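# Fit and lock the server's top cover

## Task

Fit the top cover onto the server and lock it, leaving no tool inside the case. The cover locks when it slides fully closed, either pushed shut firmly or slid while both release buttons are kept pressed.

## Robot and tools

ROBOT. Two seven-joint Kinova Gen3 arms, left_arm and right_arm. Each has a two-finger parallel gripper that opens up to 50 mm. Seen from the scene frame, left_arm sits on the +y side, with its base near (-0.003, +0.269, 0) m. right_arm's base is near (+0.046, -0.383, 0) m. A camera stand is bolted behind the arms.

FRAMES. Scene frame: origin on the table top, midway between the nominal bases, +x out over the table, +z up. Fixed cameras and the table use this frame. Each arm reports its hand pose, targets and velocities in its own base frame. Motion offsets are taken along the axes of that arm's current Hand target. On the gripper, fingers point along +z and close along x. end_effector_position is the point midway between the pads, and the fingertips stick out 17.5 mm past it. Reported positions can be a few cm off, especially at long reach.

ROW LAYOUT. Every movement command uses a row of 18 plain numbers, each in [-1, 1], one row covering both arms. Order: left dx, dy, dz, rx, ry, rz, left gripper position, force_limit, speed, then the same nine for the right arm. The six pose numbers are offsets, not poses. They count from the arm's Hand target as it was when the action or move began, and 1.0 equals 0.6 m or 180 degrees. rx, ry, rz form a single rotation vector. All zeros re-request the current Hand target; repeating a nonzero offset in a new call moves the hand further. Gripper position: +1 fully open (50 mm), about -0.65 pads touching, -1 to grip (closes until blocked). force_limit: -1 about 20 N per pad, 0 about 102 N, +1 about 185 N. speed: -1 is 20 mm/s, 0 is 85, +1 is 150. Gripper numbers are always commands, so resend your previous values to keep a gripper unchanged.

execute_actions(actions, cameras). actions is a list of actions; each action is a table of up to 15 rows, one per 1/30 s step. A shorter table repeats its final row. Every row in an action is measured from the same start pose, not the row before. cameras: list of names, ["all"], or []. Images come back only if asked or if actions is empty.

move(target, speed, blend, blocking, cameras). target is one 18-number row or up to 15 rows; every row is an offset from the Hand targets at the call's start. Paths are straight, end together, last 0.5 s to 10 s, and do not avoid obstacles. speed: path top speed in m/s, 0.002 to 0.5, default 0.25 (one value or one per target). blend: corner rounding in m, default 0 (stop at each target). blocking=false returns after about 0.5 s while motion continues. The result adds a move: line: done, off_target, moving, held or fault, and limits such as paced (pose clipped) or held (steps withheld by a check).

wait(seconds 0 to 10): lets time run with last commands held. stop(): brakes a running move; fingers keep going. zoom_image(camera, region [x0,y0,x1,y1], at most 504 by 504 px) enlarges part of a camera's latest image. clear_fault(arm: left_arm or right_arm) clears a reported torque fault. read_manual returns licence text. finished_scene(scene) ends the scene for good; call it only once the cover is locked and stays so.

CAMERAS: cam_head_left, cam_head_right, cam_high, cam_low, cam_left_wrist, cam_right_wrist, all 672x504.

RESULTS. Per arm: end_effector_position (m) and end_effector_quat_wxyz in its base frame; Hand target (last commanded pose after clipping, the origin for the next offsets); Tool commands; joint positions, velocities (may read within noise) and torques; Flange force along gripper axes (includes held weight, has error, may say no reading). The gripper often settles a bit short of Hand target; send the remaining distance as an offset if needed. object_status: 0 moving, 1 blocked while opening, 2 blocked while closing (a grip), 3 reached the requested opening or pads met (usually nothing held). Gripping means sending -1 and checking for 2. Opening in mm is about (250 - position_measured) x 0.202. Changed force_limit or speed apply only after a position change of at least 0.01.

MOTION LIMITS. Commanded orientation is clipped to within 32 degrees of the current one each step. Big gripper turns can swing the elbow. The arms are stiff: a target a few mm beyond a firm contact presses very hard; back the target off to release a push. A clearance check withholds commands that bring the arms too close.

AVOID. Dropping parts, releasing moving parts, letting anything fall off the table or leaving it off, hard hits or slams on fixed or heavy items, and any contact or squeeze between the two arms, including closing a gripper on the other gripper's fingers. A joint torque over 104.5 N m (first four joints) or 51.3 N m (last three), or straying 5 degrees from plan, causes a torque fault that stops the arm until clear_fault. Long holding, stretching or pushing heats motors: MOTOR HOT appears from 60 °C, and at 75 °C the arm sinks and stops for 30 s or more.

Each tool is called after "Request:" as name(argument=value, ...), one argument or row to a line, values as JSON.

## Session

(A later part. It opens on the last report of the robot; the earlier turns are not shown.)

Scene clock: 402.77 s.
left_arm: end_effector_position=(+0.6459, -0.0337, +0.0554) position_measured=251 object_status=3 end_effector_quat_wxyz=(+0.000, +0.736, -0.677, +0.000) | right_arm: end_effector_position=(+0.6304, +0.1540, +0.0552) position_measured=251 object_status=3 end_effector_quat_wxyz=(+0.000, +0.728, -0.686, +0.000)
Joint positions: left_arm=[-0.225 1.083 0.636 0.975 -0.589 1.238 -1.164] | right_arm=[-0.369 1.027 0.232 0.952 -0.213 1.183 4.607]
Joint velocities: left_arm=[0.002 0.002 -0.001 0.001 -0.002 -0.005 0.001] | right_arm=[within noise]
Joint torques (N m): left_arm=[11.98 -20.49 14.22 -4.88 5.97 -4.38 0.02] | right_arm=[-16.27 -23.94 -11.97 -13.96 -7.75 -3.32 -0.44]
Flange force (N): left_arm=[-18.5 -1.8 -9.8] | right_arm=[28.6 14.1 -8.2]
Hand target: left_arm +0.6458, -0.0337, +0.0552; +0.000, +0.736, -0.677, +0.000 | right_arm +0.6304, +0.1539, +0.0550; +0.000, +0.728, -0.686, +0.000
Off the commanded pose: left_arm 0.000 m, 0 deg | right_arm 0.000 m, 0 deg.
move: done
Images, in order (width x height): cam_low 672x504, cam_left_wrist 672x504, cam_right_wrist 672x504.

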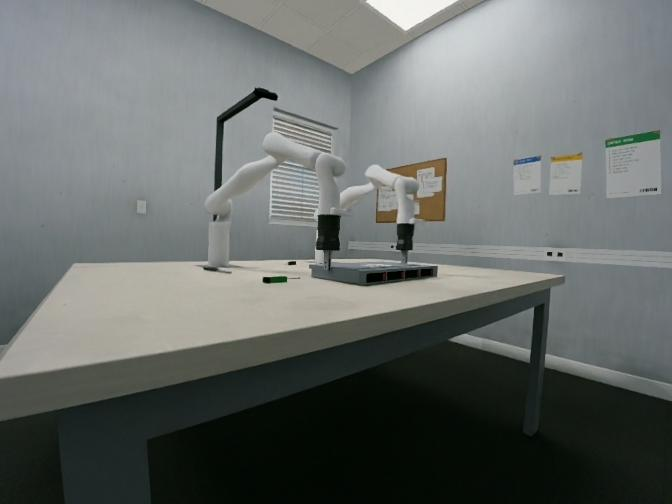

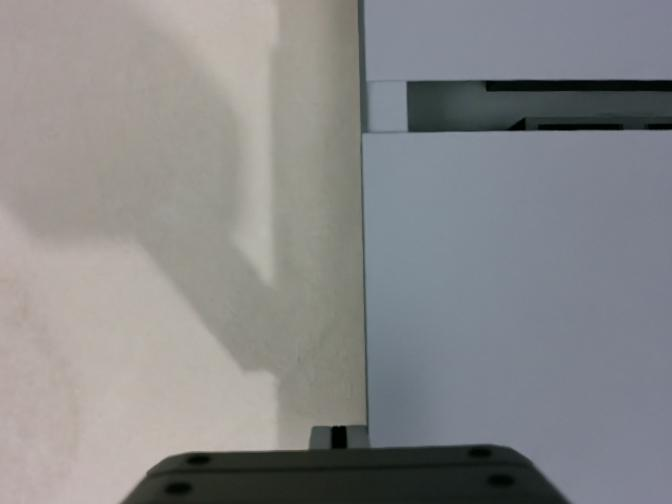

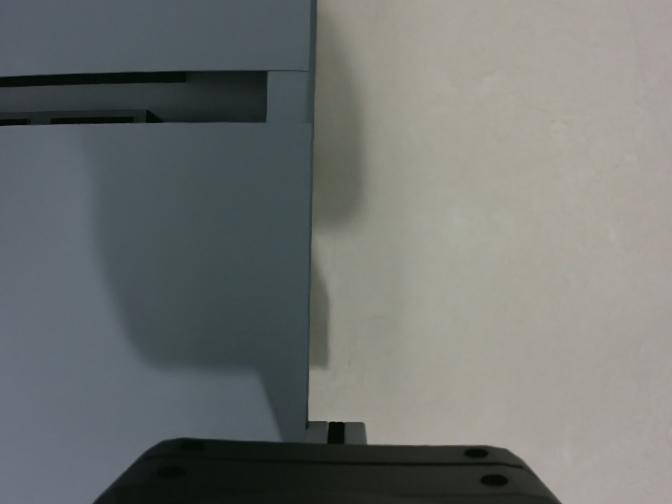

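Request:
move(
  target=[
    [0,0,-0.001,0,0,0,-0.7,-0.8,0,0,0,-0.001,0,0,0,-0.7,-0.8,0],
    [0,-0.0133,-0.001,0,0,0,-0.7,-0.8,0,0,-0.0133,-0.001,0,0,0,-0.7,-0.8,0],
  ],
  speed=[0.02,0.025],
  cameras=["cam_left_wrist","cam_right_wrist","cam_low"],
)

Request:
zoom_image(
  camera="cam_low",
  region=[302, 256, 372, 292],
)

Scene clock: 456.50 s.
left_arm: end_effector_position=(+0.6538, -0.0331, +0.0558) position_measured=251 object_status=3 end_effector_quat_wxyz=(+0.000, +0.736, -0.677, +0.000) | right_arm: end_effector_position=(+0.6383, +0.1544, +0.0556) position_measured=251 object_status=3 end_effector_quat_wxyz=(+0.000, +0.728, -0.686, +0.000)
Joint positions: left_arm=[-0.215 1.102 0.636 0.927 -0.59 1.263 -1.179] | right_arm=[-0.362 1.048 0.232 0.903 -0.214 1.21 4.605]
Joint torques (N m): left_arm=[11.7 -28.38 15.7 -9.08 5.58 -5.63 0.06] | right_arm=[-16.13 -31.25 -11.16 -18.36 -7.88 -5.02 -0.46]
Flange force (N): left_arm=[-18.3 1.4 0.5] | right_arm=[28.6 17.2 0.5]
Hand target: left_arm +0.6538, -0.0330, +0.0558; +0.000, +0.736, -0.677, +0.000 | right_arm +0.6384, +0.1544, +0.0556; +0.000, +0.728, -0.686, +0.000
Off the commanded pose: left_arm 0.000 m, 0 deg | right_arm 0.000 m, 0 deg.
move: done
Images, in order (width x height): cam_low 672x504, cam_left_wrist 672x504, cam_right_wrist 672x504.

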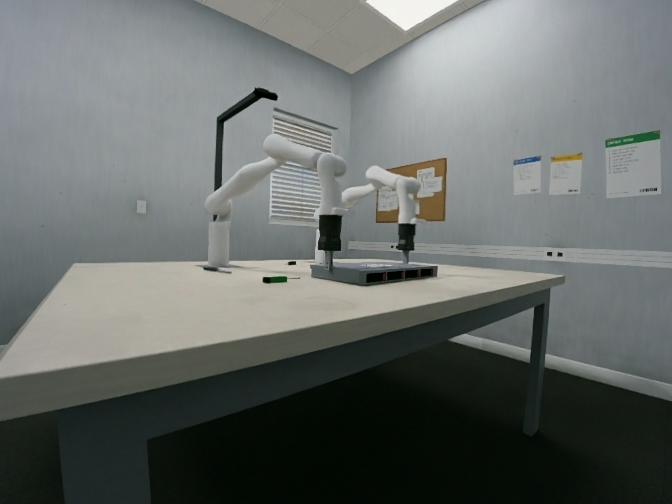

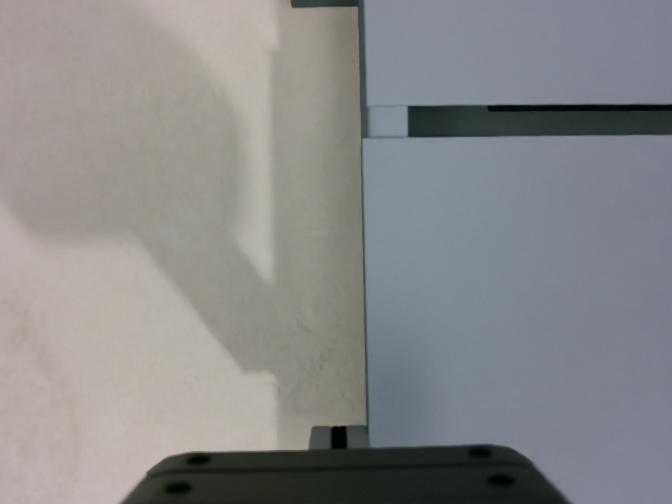

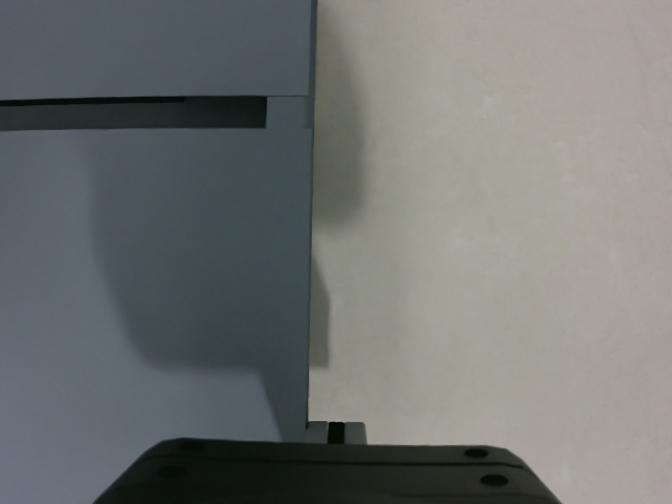

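Scaled by 7.200.

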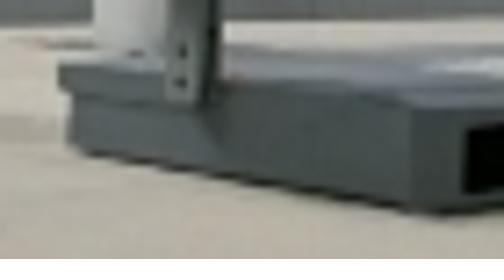

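Request:
move(
  target=[
    [0,-0.01,0.0008,0,0,0,-0.7,-0.8,0,0,-0.01,0.0008,0,0,0,-0.7,-0.8,0],
  ],
  speed=[0.02],
  cameras=["cam_left_wrist","cam_right_wrist","cam_low"],
)

Request:
zoom_image(
  camera="cam_low",
  region=[302, 256, 372, 292],
)

Scene clock: 471.33 s.
left_arm: end_effector_position=(+0.6598, -0.0326, +0.0553) position_measured=251 object_status=3 end_effector_quat_wxyz=(+0.000, +0.736, -0.677, +0.000) | right_arm: end_effector_position=(+0.6443, +0.1547, +0.0552) position_measured=251 object_status=3 end_effector_quat_wxyz=(+0.000, +0.728, -0.686, +0.000)
Joint positions: left_arm=[-0.207 1.117 0.636 0.889 -0.591 1.281 -1.191] | right_arm=[-0.356 1.065 0.232 0.865 -0.215 1.23 4.603]
Joint torques (N m): left_arm=[11.77 -28.61 15.45 -8.68 5.6 -5.41 -0.02] | right_arm=[-16.18 -31.8 -10.89 -18.51 -7.85 -5.03 -0.49]
Flange force (N): left_arm=[-17.9 0.0 0.3] | right_arm=[28.6 17.9 1.1]
Hand target: left_arm +0.6598, -0.0326, +0.0553; +0.000, +0.736, -0.677, +0.000 | right_arm +0.6443, +0.1547, +0.0552; +0.000, +0.728, -0.686, +0.000
Off the commanded pose: left_arm 0.000 m, 0 deg | right_arm 0.000 m, 0 deg.
move: done
Images, in order (width x height): cam_low 672x504, cam_left_wrist 672x504, cam_right_wrist 672x504.

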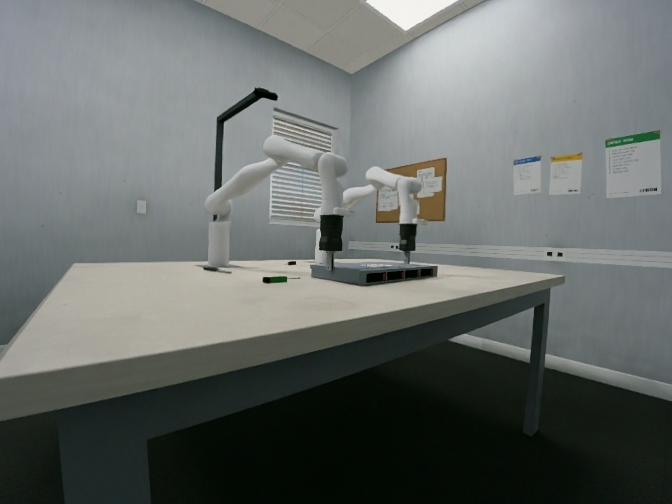

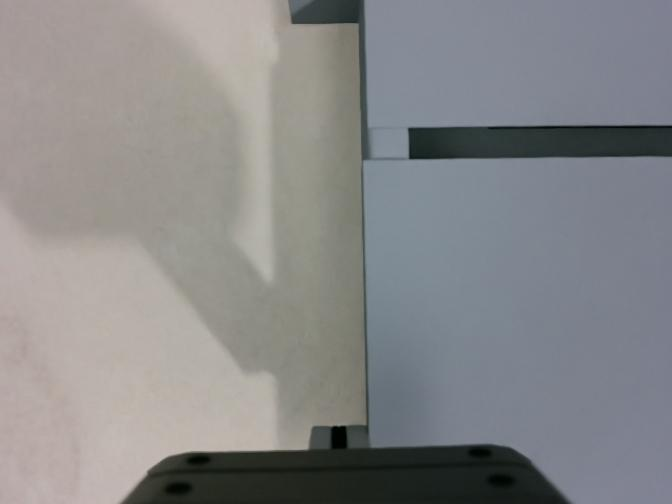

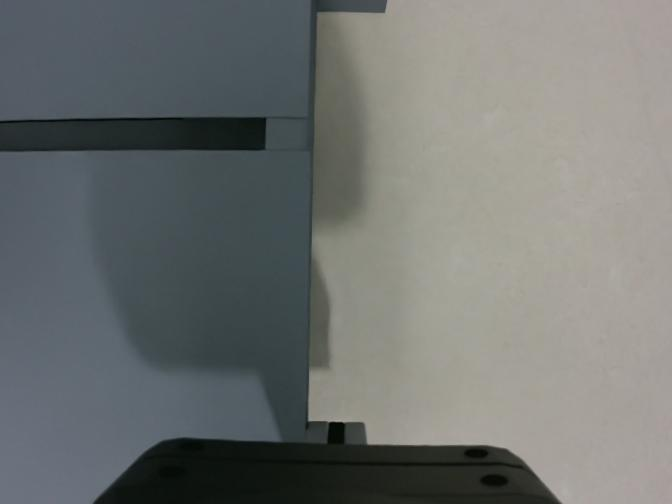

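Scaled by 7.200.

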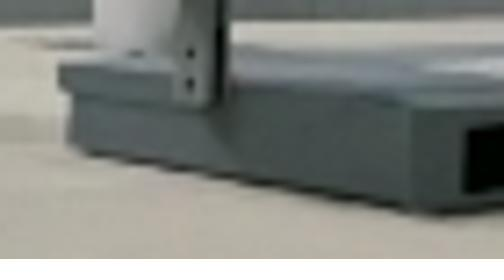

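Request:
move(
  target=[
    [0,0.0083,0,0,0,0,-0.7,-0.8,0,0,0.0083,0,0,0,0,-0.7,-0.8,0],
    [0,0.0083,0.0067,0,0,0,-0.7,-0.8,0,0,0.0083,0.0067,0,0,0,-0.7,-0.8,0],
  ],
  speed=[0.02,0.02],
  cameras=["cam_left_wrist","cam_right_wrist","cam_low"],
)

Request:
zoom_image(
  camera="cam_low",
  region=[302, 256, 372, 292],
)

Scene clock: 518.70 s.
left_arm: end_effector_position=(+0.6548, -0.0330, +0.0514) position_measured=251 object_status=3 end_effector_quat_wxyz=(+0.000, +0.736, -0.677, +0.000) | right_arm: end_effector_position=(+0.6394, +0.1545, +0.0512) position_measured=251 object_status=3 end_effector_quat_wxyz=(+0.000, +0.728, -0.686, +0.000)
Joint positions: left_arm=[-0.213 1.109 0.634 0.924 -0.592 1.258 -1.179] | right_arm=[-0.361 1.056 0.231 0.901 -0.215 1.205 4.605]
Joint torques (N m): left_arm=[12.22 -20.31 14.16 -2.47 6.46 -2.14 -0.03] | right_arm=[-17.06 -21.62 -12.51 -9.81 -7.75 -0.29 -0.35]
Flange force (N): left_arm=[-17.6 -8.2 -8.2] | right_arm=[27.8 5.8 -9.0]
Hand target: left_arm +0.6548, -0.0330, +0.0513; +0.000, +0.736, -0.677, +0.000 | right_arm +0.6394, +0.1544, +0.0511; +0.000, +0.728, -0.686, +0.000
Off the commanded pose: left_arm 0.000 m, 0 deg | right_arm 0.000 m, 0 deg.
move: done
Images, in order (width x height): cam_low 672x504, cam_left_wrist 672x504, cam_right_wrist 672x504.

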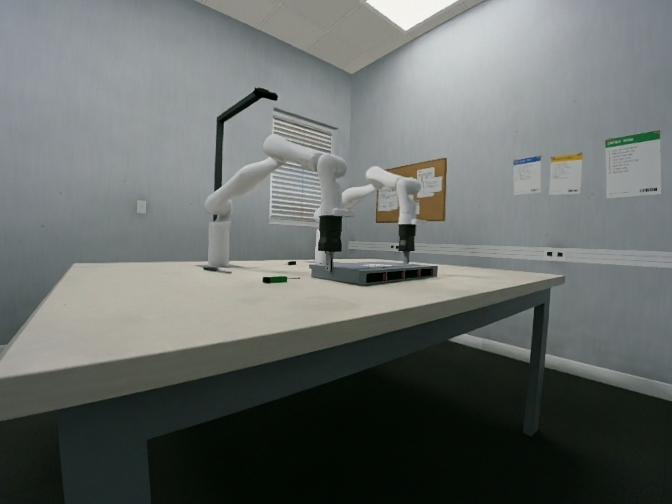

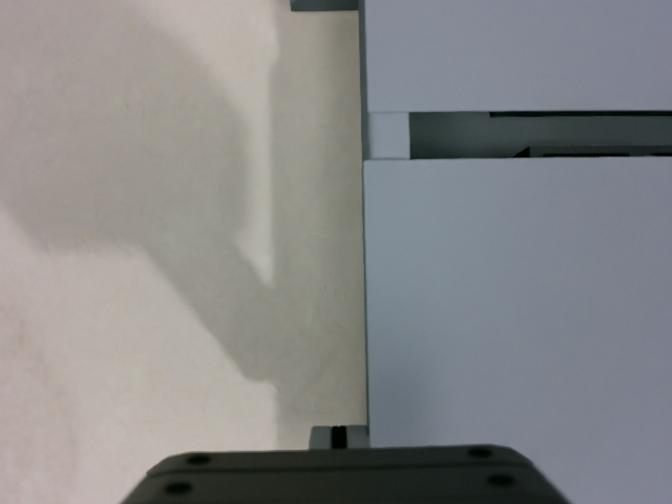

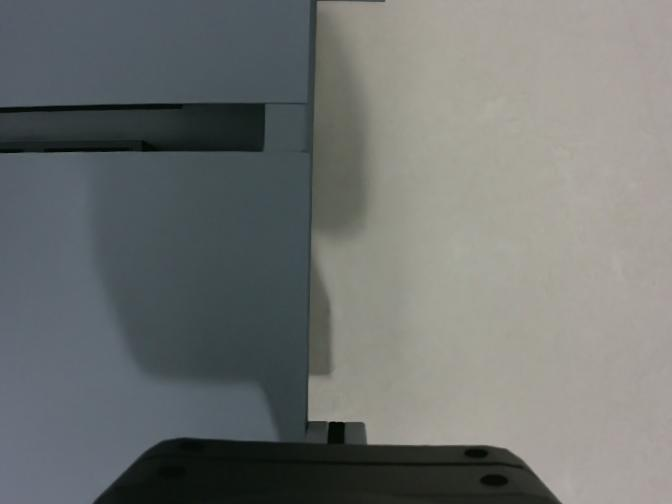

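Scaled by 7.200.

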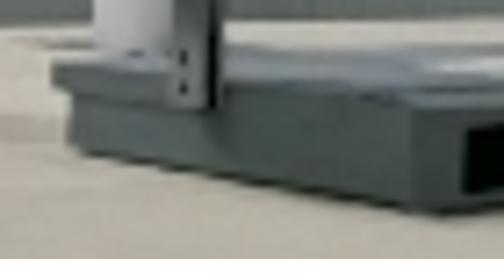

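Request:
move(
  target=[
    [-0.02,0,0,0,0,0,-0.7,-0.8,0,0.02,0,0,0,0,0,-0.7,-0.8,0],
    [-0.02,0,-0.1,0,0,0,-0.7,-0.8,0,0.02,0,-0.1,0,0,0,-0.7,-0.8,0],
    [0.05,0.244,-0.1,0,0,0,-0.7,-0.8,0,-0.05,0.244,-0.1,0,0,0,-0.7,-0.8,0],
    [0.05,0.244,-0.0172,0,0,0,-0.7,-0.8,0,-0.05,0.244,-0.0172,0,0,0,-0.7,-0.8,0],
  ],
  speed=[0.05,0.15,0.25,0.12],
  blend=[0.002,0.01,0.02,0],
  cameras=["cam_left_wrist","cam_right_wrist","cam_low"],
)

Request:
zoom_image(
  camera="cam_low",
  region=[302, 250, 392, 292],
)

Scene clock: 549.50 s.
left_arm: end_effector_position=(+0.5115, -0.0752, +0.0615) position_measured=251 object_status=3 end_effector_quat_wxyz=(+0.000, +0.736, -0.677, +0.000) | right_arm: end_effector_position=(+0.4914, +0.1756, +0.0615) position_measured=251 object_status=3 end_effector_quat_wxyz=(+0.000, +0.728, -0.686, +0.000)
Joint positions: left_arm=[-0.277 0.821 0.65 1.579 -0.58 0.942 -0.917] | right_arm=[-0.524 0.747 0.222 1.549 -0.196 0.868 4.54]
Joint torques (N m): left_arm=[-0.4 -20.1 5.76 -5.66 -0.09 0.03 -0.24] | right_arm=[-1.05 -20.78 0.55 -8.55 0.18 -0.14 -0.15]
Flange force (N): left_arm=[2.1 -2.8 1.1] | right_arm=[3.6 4.5 0.2]
Hand target: left_arm +0.5115, -0.0752, +0.0615; +0.000, +0.736, -0.677, +0.000 | right_arm +0.4914, +0.1756, +0.0614; +0.000, +0.728, -0.686, +0.000
Off the commanded pose: left_arm 0.000 m, 0 deg | right_arm 0.000 m, 0 deg.
move: done
Images, in order (width x height): cam_low 672x504, cam_left_wrist 672x504, cam_right_wrist 672x504.

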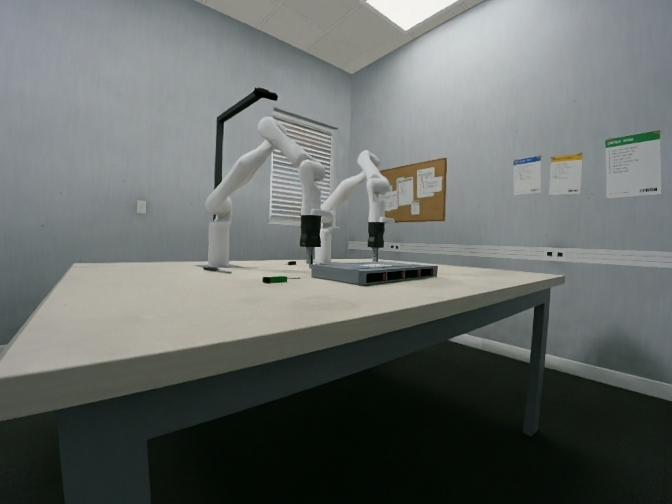

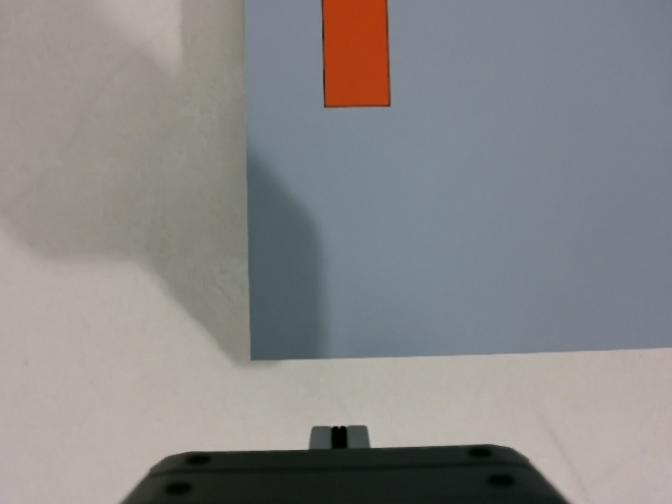

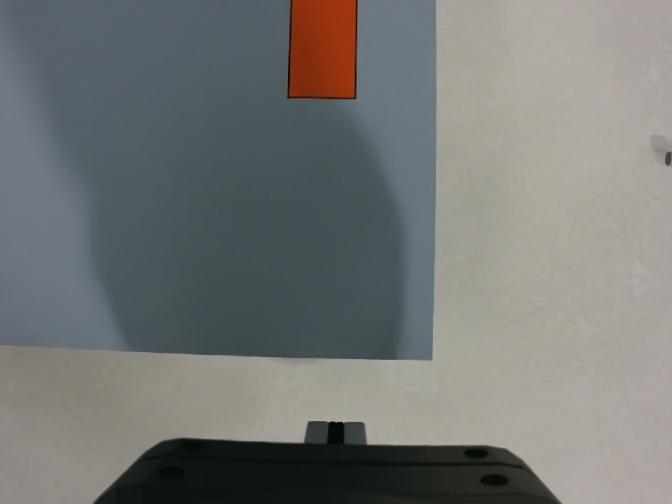

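Scaled by 5.600.

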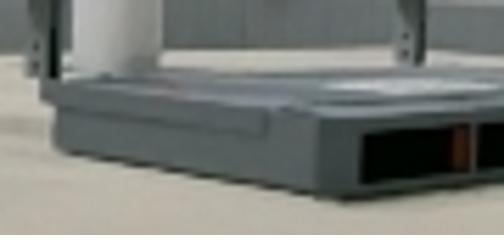

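Request:
move(
  target=[
    [0,-0.0318,0,0,0,0,-0.7,-0.8,0,0,-0.0293,0,0,0,0,-0.7,-0.8,0],
    [0,-0.0402,0,0,0,0,-0.7,-0.8,0,0,-0.0377,0,0,0,0,-0.7,-0.8,0],
  ],
  speed=[0.08,0.02],
  blend=[0.001,0],
)

Request:
move(
  target=[0,-0.0042,0,0,0,0,-0.7,-0.8,0,0,-0.0042,0,0,0,0,-0.7,-0.8,0],
  speed=0.02,
  cameras=["cam_left_wrist","cam_right_wrist","cam_low"],
)

Request:
zoom_image(
  camera="cam_low",
  region=[302, 250, 392, 292],
)

Scene clock: 568.47 s.
left_arm: end_effector_position=(+0.5354, -0.0732, +0.0615) position_measured=251 object_status=3 end_effector_quat_wxyz=(+0.000, +0.736, -0.677, +0.000) | right_arm: end_effector_position=(+0.5139, +0.1770, +0.0614) position_measured=251 object_status=3 end_effector_quat_wxyz=(+0.000, +0.728, -0.686, +0.000)
Joint positions: left_arm=[-0.266 0.863 0.649 1.485 -0.581 0.992 -0.949] | right_arm=[-0.504 0.787 0.222 1.461 -0.197 0.916 4.547]
Joint torques (N m): left_arm=[-1.52 -21.66 4.89 -9.97 -1.68 -3.22 -0.25] | right_arm=[0.16 -21.83 1.96 -12.88 0.52 -3.56 -0.14]
Flange force (N): left_arm=[2.3 5.2 -3.9] | right_arm=[3.8 14.4 -3.7]
Hand target: left_arm +0.5355, -0.0732, +0.0615; +0.000, +0.736, -0.677, +0.000 | right_arm +0.5140, +0.1770, +0.0614; +0.000, +0.728, -0.686, +0.000
Off the commanded pose: left_arm 0.000 m, 0 deg | right_arm 0.000 m, 0 deg.
move: done

Scene clock: 569.17 s.
left_arm: end_effector_position=(+0.5380, -0.0730, +0.0615) position_measured=251 object_status=3 end_effector_quat_wxyz=(+0.000, +0.736, -0.677, +0.000) | right_arm: end_effector_position=(+0.5165, +0.1771, +0.0614) position_measured=251 object_status=3 end_effector_quat_wxyz=(+0.000, +0.728, -0.686, +0.000)
Joint positions: left_arm=[-0.265 0.867 0.649 1.474 -0.581 0.997 -0.952] | right_arm=[-0.502 0.791 0.222 1.451 -0.197 0.921 4.548]
Joint torques (N m): left_arm=[-1.97 -22.54 4.8 -12.78 -2.62 -5 -0.21] | right_arm=[0.85 -22.06 2.77 -15.49 0.69 -5.92 -0.15]
Flange force (N): left_arm=[1.8 11.0 -5.1] | right_arm=[4.1 20.1 -6.5]
Hand target: left_arm +0.5380, -0.0730, +0.0615; +0.000, +0.736, -0.677, +0.000 | right_arm +0.5166, +0.1771, +0.0614; +0.000, +0.728, -0.686, +0.000
Off the commanded pose: left_arm 0.000 m, 0 deg | right_arm 0.000 m, 0 deg.
move: done
Images, in order (width x height): cam_low 672x504, cam_left_wrist 672x504, cam_right_wrist 672x504.

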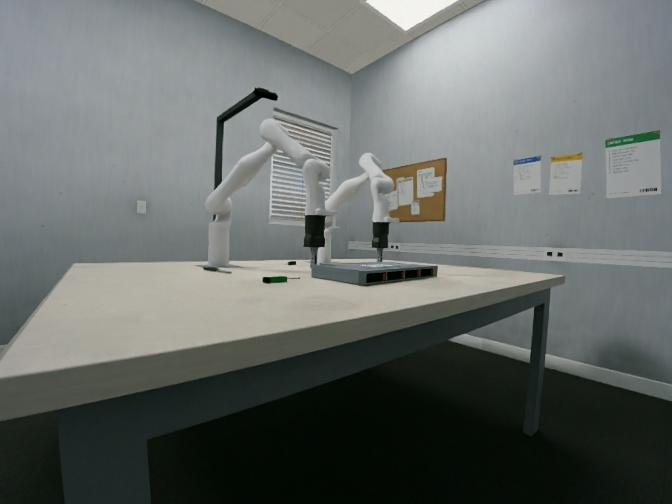

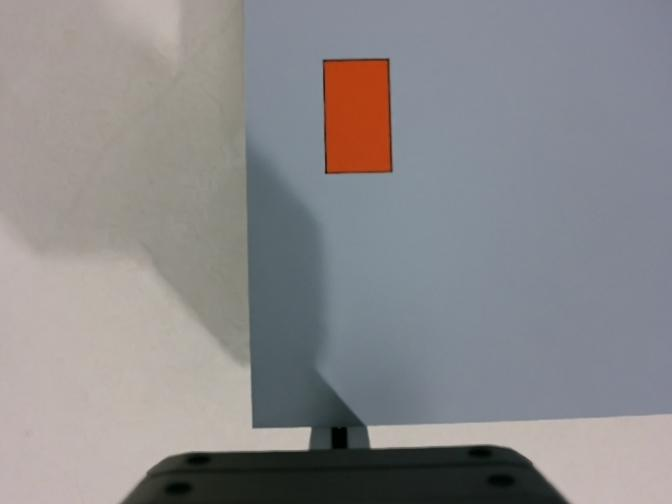

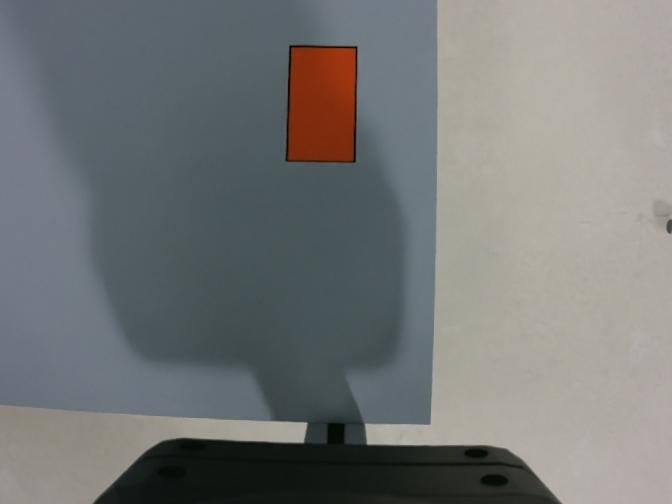

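Scaled by 5.600.

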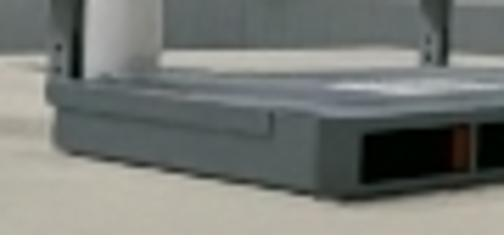

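Request:
move(
  target=[0,-0.005,0,0,0,0,-0.7,-0.8,0,0,-0.005,0,0,0,0,-0.7,-0.8,0],
  speed=0.02,
)

Request:
move(
  target=[0,-0.0033,0,0,0,0,-0.7,-0.8,0,0,-0.0033,0,0,0,0,-0.7,-0.8,0],
  speed=0.02,
  cameras=["cam_low","cam_head_left"],
)

Request:
zoom_image(
  camera="cam_low",
  region=[302, 250, 392, 292],
)

Request:
zoom_image(
  camera="cam_head_left",
  region=[270, 200, 470, 320],
)

Scene clock: 579.67 s.
left_arm: end_effector_position=(+0.5410, -0.0727, +0.0615) position_measured=251 object_status=3 end_effector_quat_wxyz=(+0.000, +0.736, -0.677, +0.000) | right_arm: end_effector_position=(+0.5195, +0.1773, +0.0614) position_measured=251 object_status=3 end_effector_quat_wxyz=(+0.000, +0.728, -0.686, +0.000)
Joint positions: left_arm=[-0.263 0.872 0.649 1.462 -0.582 1.004 -0.956] | right_arm=[-0.5 0.797 0.222 1.439 -0.197 0.928 4.549]
Joint torques (N m): left_arm=[-2.47 -22.7 4.47 -14.96 -3.33 -6.43 -0.18] | right_arm=[1.15 -21.91 3.08 -17.47 0.74 -7.54 -0.18]
Flange force (N): left_arm=[1.4 16.5 -7.1] | right_arm=[5.0 25.3 -8.8]
Hand target: left_arm +0.5410, -0.0727, +0.0615; +0.000, +0.736, -0.677, +0.000 | right_arm +0.5195, +0.1773, +0.0614; +0.000, +0.728, -0.686, +0.000
Off the commanded pose: left_arm 0.000 m, 0 deg | right_arm 0.000 m, 0 deg.
move: done

Scene clock: 580.37 s.
left_arm: end_effector_position=(+0.5430, -0.0726, +0.0615) position_measured=251 object_status=3 end_effector_quat_wxyz=(+0.000, +0.736, -0.677, +0.000) | right_arm: end_effector_position=(+0.5215, +0.1774, +0.0614) position_measured=251 object_status=3 end_effector_quat_wxyz=(+0.000, +0.728, -0.686, +0.000)
Joint positions: left_arm=[-0.262 0.876 0.649 1.454 -0.582 1.008 -0.959] | right_arm=[-0.498 0.801 0.222 1.431 -0.198 0.932 4.549]
Joint velocities: left_arm=[0.002 0 0 -0.006 -0.001 0 -0.001] | right_arm=[0 -0.002 0 -0.005 0 0 0]
Joint torques (N m): left_arm=[-1.37 -23.48 5.35 -10.29 -1.49 -2.88 -0.2] | right_arm=[0.18 -23.57 2.14 -13.5 0.39 -3.39 -0.17]
Flange force (N): left_arm=[2.0 4.3 -0.4] | right_arm=[3.9 14.5 -0.7]
Hand target: left_arm +0.5430, -0.0726, +0.0615; +0.000, +0.736, -0.677, +0.000 | right_arm +0.5215, +0.1774, +0.0614; +0.000, +0.728, -0.686, +0.000
Off the commanded pose: left_arm 0.000 m, 0 deg | right_arm 0.000 m, 0 deg.
move: done
Images, in order (width x height): cam_head_left 672x504, cam_low 672x504.

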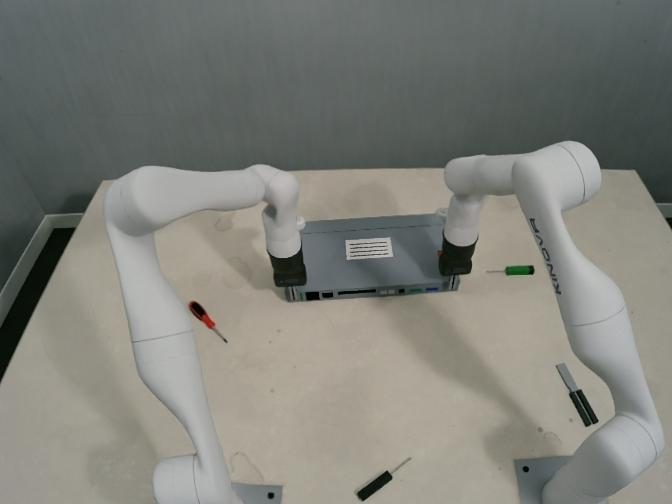

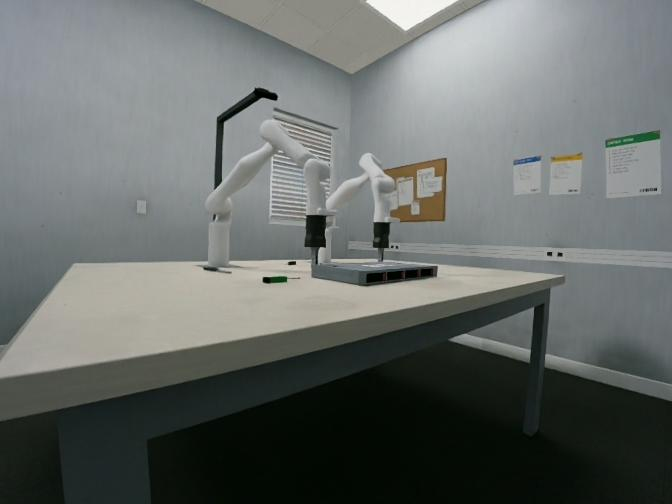

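Scaled by 5.600.

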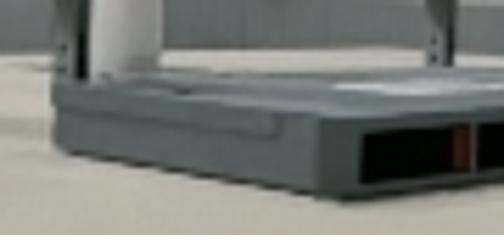

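Scaled by 2.520.

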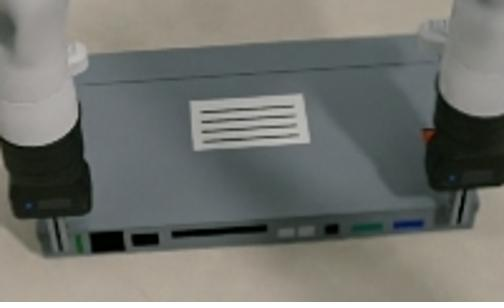

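Request:
move(
  target=[0,-0.0042,0,0,0,0,-0.7,-0.8,0,0,-0.0042,0,0,0,0,-0.7,-0.8,0],
  speed=0.02,
)

Request:
move(
  target=[0,-0.0025,0,0,0,0,-0.7,-0.8,0,0,-0.0025,0,0,0,0,-0.7,-0.8,0],
  speed=0.02,
  cameras=["cam_head_left"],
)

Request:
zoom_image(
  camera="cam_head_left",
  region=[270, 200, 470, 320],
)

Scene clock: 590.27 s.
left_arm: end_effector_position=(+0.5454, -0.0724, +0.0615) position_measured=251 object_status=3 end_effector_quat_wxyz=(+0.000, +0.736, -0.677, +0.000) | right_arm: end_effector_position=(+0.5239, +0.1776, +0.0614) position_measured=251 object_status=3 end_effector_quat_wxyz=(+0.000, +0.728, -0.686, +0.000)
Joint positions: left_arm=[-0.261 0.88 0.649 1.444 -0.582 1.013 -0.962] | right_arm=[-0.496 0.805 0.222 1.421 -0.198 0.938 4.55]
Joint velocities: left_arm=[within noise] | right_arm=[0 0.001 0 -0.005 -0.001 0 0]
Joint torques (N m): left_arm=[-2.69 -22.56 4.22 -15.82 -3.76 -7.52 -0.22] | right_arm=[1.45 -22.45 3.52 -18.01 0.88 -8.09 -0.16]
Flange force (N): left_arm=[1.5 18.3 -9.5] | right_arm=[4.5 25.9 -8.9]
Hand target: left_arm +0.5455, -0.0724, +0.0615; +0.000, +0.736, -0.677, +0.000 | right_arm +0.5240, +0.1776, +0.0614; +0.000, +0.728, -0.686, +0.000
Off the commanded pose: left_arm 0.000 m, 0 deg | right_arm 0.000 m, 0 deg.
move: done

Scene clock: 590.97 s.
left_arm: end_effector_position=(+0.5469, -0.0722, +0.0615) position_measured=251 object_status=3 end_effector_quat_wxyz=(+0.000, +0.736, -0.677, +0.000) | right_arm: end_effector_position=(+0.5255, +0.1777, +0.0614) position_measured=251 object_status=3 end_effector_quat_wxyz=(+0.000, +0.728, -0.686, +0.000)
Joint positions: left_arm=[-0.26 0.883 0.649 1.438 -0.582 1.017 -0.964] | right_arm=[-0.495 0.808 0.222 1.414 -0.198 0.941 4.55]
Joint torques (N m): left_arm=[-4.67 -22.35 2.43 -24.86 -7.54 -14.58 -0.2] | right_arm=[3.94 -21.32 5.9 -26.45 1.44 -15.81 -0.13]
Flange force (N): left_arm=[0.4 40.0 -21.4] | right_arm=[5.8 47.7 -20.4]
Hand target: left_arm +0.5470, -0.0722, +0.0615; +0.000, +0.736, -0.677, +0.000 | right_arm +0.5255, +0.1777, +0.0614; +0.000, +0.728, -0.686, +0.000
Off the commanded pose: left_arm 0.000 m, 0 deg | right_arm 0.000 m, 0 deg.
move: done
Images, in order (width x height): cam_head_left 672x504.

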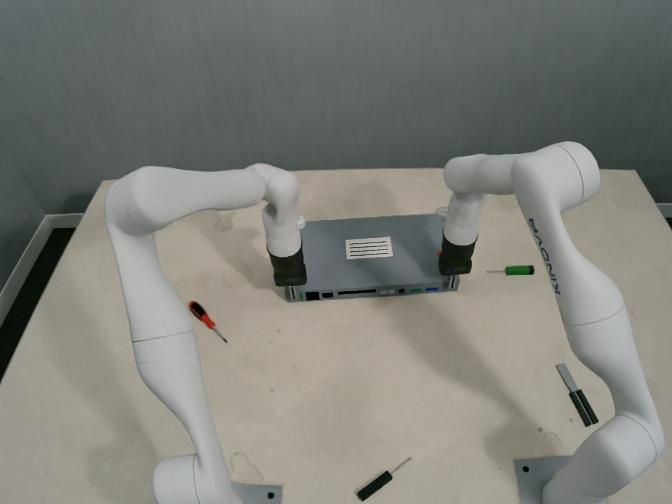

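Scaled by 2.520.

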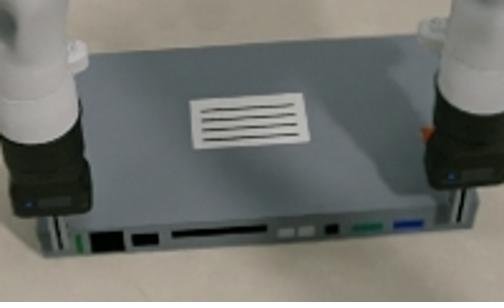

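Request:
move(
  target=[0,-0.0015,0,0,0,0,-0.7,-0.8,0,0,-0.0015,0,0,0,0,-0.7,-0.8,0],
  speed=0.02,
)

Scene clock: 602.33 s.
left_arm: end_effector_position=(+0.5478, -0.0722, +0.0615) position_measured=251 object_status=3 end_effector_quat_wxyz=(+0.000, +0.736, -0.677, +0.000) | right_arm: end_effector_position=(+0.5264, +0.1777, +0.0614) position_measured=251 object_status=3 end_effector_quat_wxyz=(+0.000, +0.728, -0.686, +0.000)
Joint positions: left_arm=[-0.259 0.885 0.649 1.434 -0.582 1.018 -0.966] | right_arm=[-0.494 0.81 0.222 1.411 -0.198 0.943 4.55]
Joint torques (N m): left_arm=[-5.83 -23.14 1.66 -30.42 -9.67 -18.54 -0.22] | right_arm=[5.42 -21.43 7.74 -31.8 1.94 -20.3 -0.09]
Flange force (N): left_arm=[-0.2 52.7 -26.2] | right_arm=[6.5 60.8 -25.4]
Hand target: left_arm +0.5479, -0.0722, +0.0615; +0.000, +0.736, -0.677, +0.000 | right_arm +0.5264, +0.1777, +0.0614; +0.000, +0.728, -0.686, +0.000
Off the commanded pose: left_arm 0.000 m, 0 deg | right_arm 0.000 m, 0 deg.
move: done

Request:
move(
  target=[
    [0,0.02,0,0,0,0,-0.7,-0.8,0,0,0.02,0,0,0,0,-0.7,-0.8,0],
    [0,0.02,-0.1,0,0,0,-0.7,-0.8,0,0,0.02,-0.1,0,0,0,-0.7,-0.8,0],
    [0,-0.15,-0.1,0,0,0,-0.7,-0.8,0,0,-0.15,-0.1,0,0,0,-0.7,-0.8,0],
  ],
  speed=[0.06,0.2,0.25],
  blend=[0.003,0.02,0],
  cameras=["cam_left_wrist","cam_right_wrist","cam_low"],
)

Request:
zoom_image(
  camera="cam_left_wrist",
  region=[240, 60, 400, 180],
)

Request:
zoom_image(
  camera="cam_right_wrist",
  region=[280, 60, 440, 180],
)

Request:
zoom_image(
  camera="cam_low",
  region=[302, 250, 392, 292],
)

Scene clock: 620.90 s.
left_arm: end_effector_position=(+0.6375, -0.0646, +0.1216) position_measured=251 object_status=3 end_effector_quat_wxyz=(+0.000, +0.736, -0.677, +0.000) | right_arm: end_effector_position=(+0.6162, +0.1831, +0.1214) position_measured=251 object_status=3 end_effector_quat_wxyz=(+0.000, +0.728, -0.686, +0.000)
Joint positions: left_arm=[-0.179 1.002 0.665 0.928 -0.561 1.361 -1.136] | right_arm=[-0.419 0.946 0.24 0.905 -0.201 1.31 4.548]
Joint torques (N m): left_arm=[-0.36 -25.67 5.41 -6.44 -0.04 0.1 -0.27] | right_arm=[-1.08 -25.71 0.64 -10.49 0.17 -0.14 -0.11]
Flange force (N): left_arm=[2.8 -9.4 -1.3] | right_arm=[3.6 7.8 1.6]
Hand target: left_arm +0.6375, -0.0646, +0.1216; +0.000, +0.736, -0.677, +0.000 | right_arm +0.6162, +0.1831, +0.1214; +0.000, +0.728, -0.686, +0.000
Off the commanded pose: left_arm 0.000 m, 0 deg | right_arm 0.000 m, 0 deg.
move: done
Images, in order (width x height): cam_low 672x504, cam_left_wrist 672x504, cam_right_wrist 672x504.

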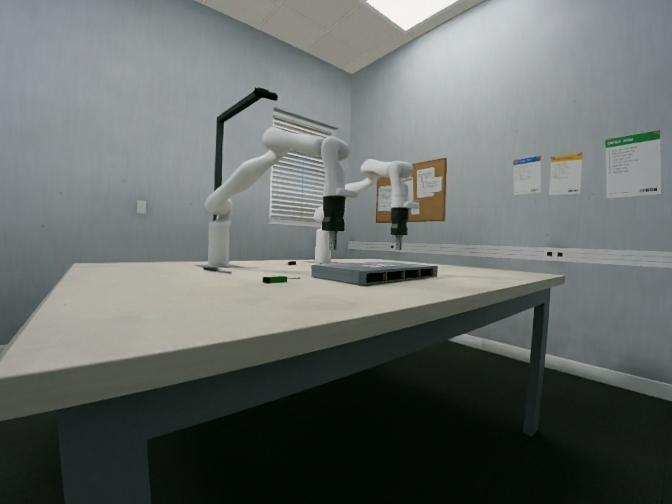

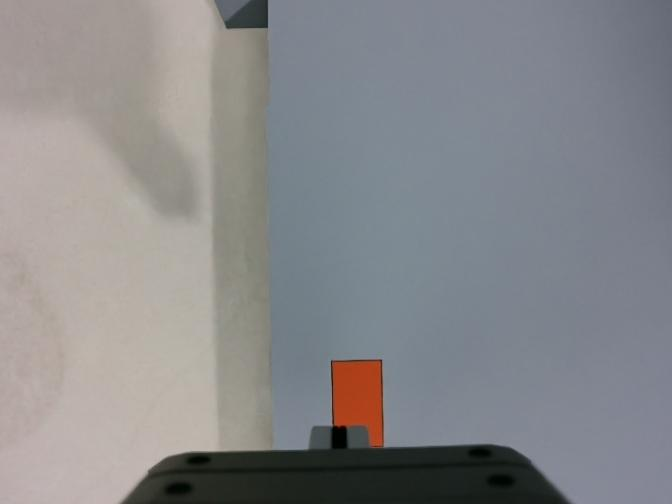

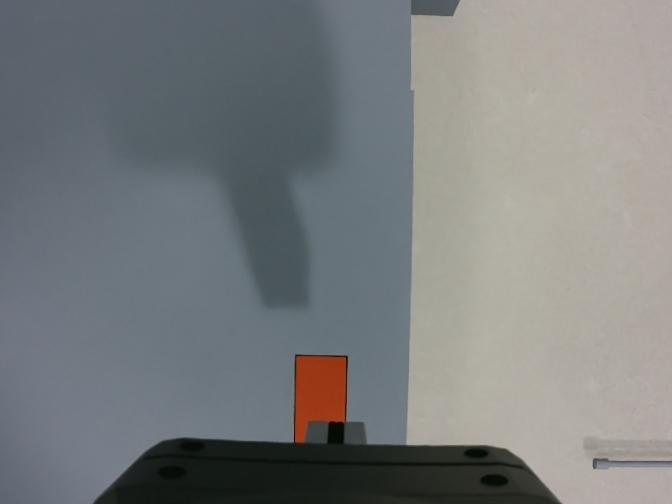

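Scaled by 3.150.

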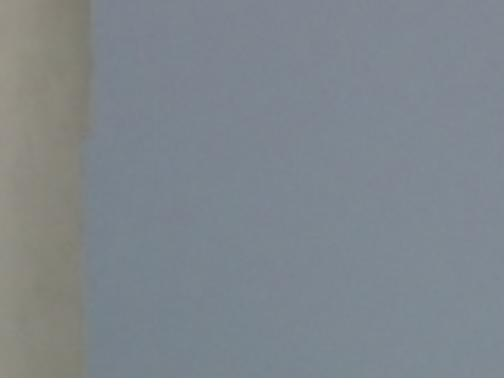

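Scaled by 3.150.

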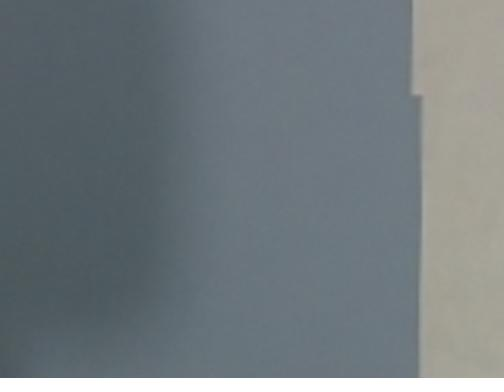

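Scaled by 5.600.

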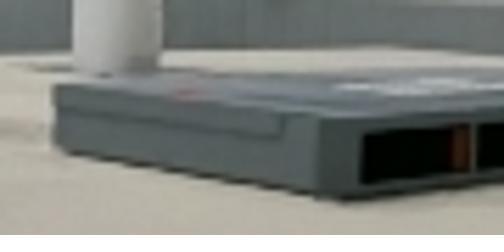

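Request:
finished_scene(
  scene=2,
)

The scene is finished: the task was done.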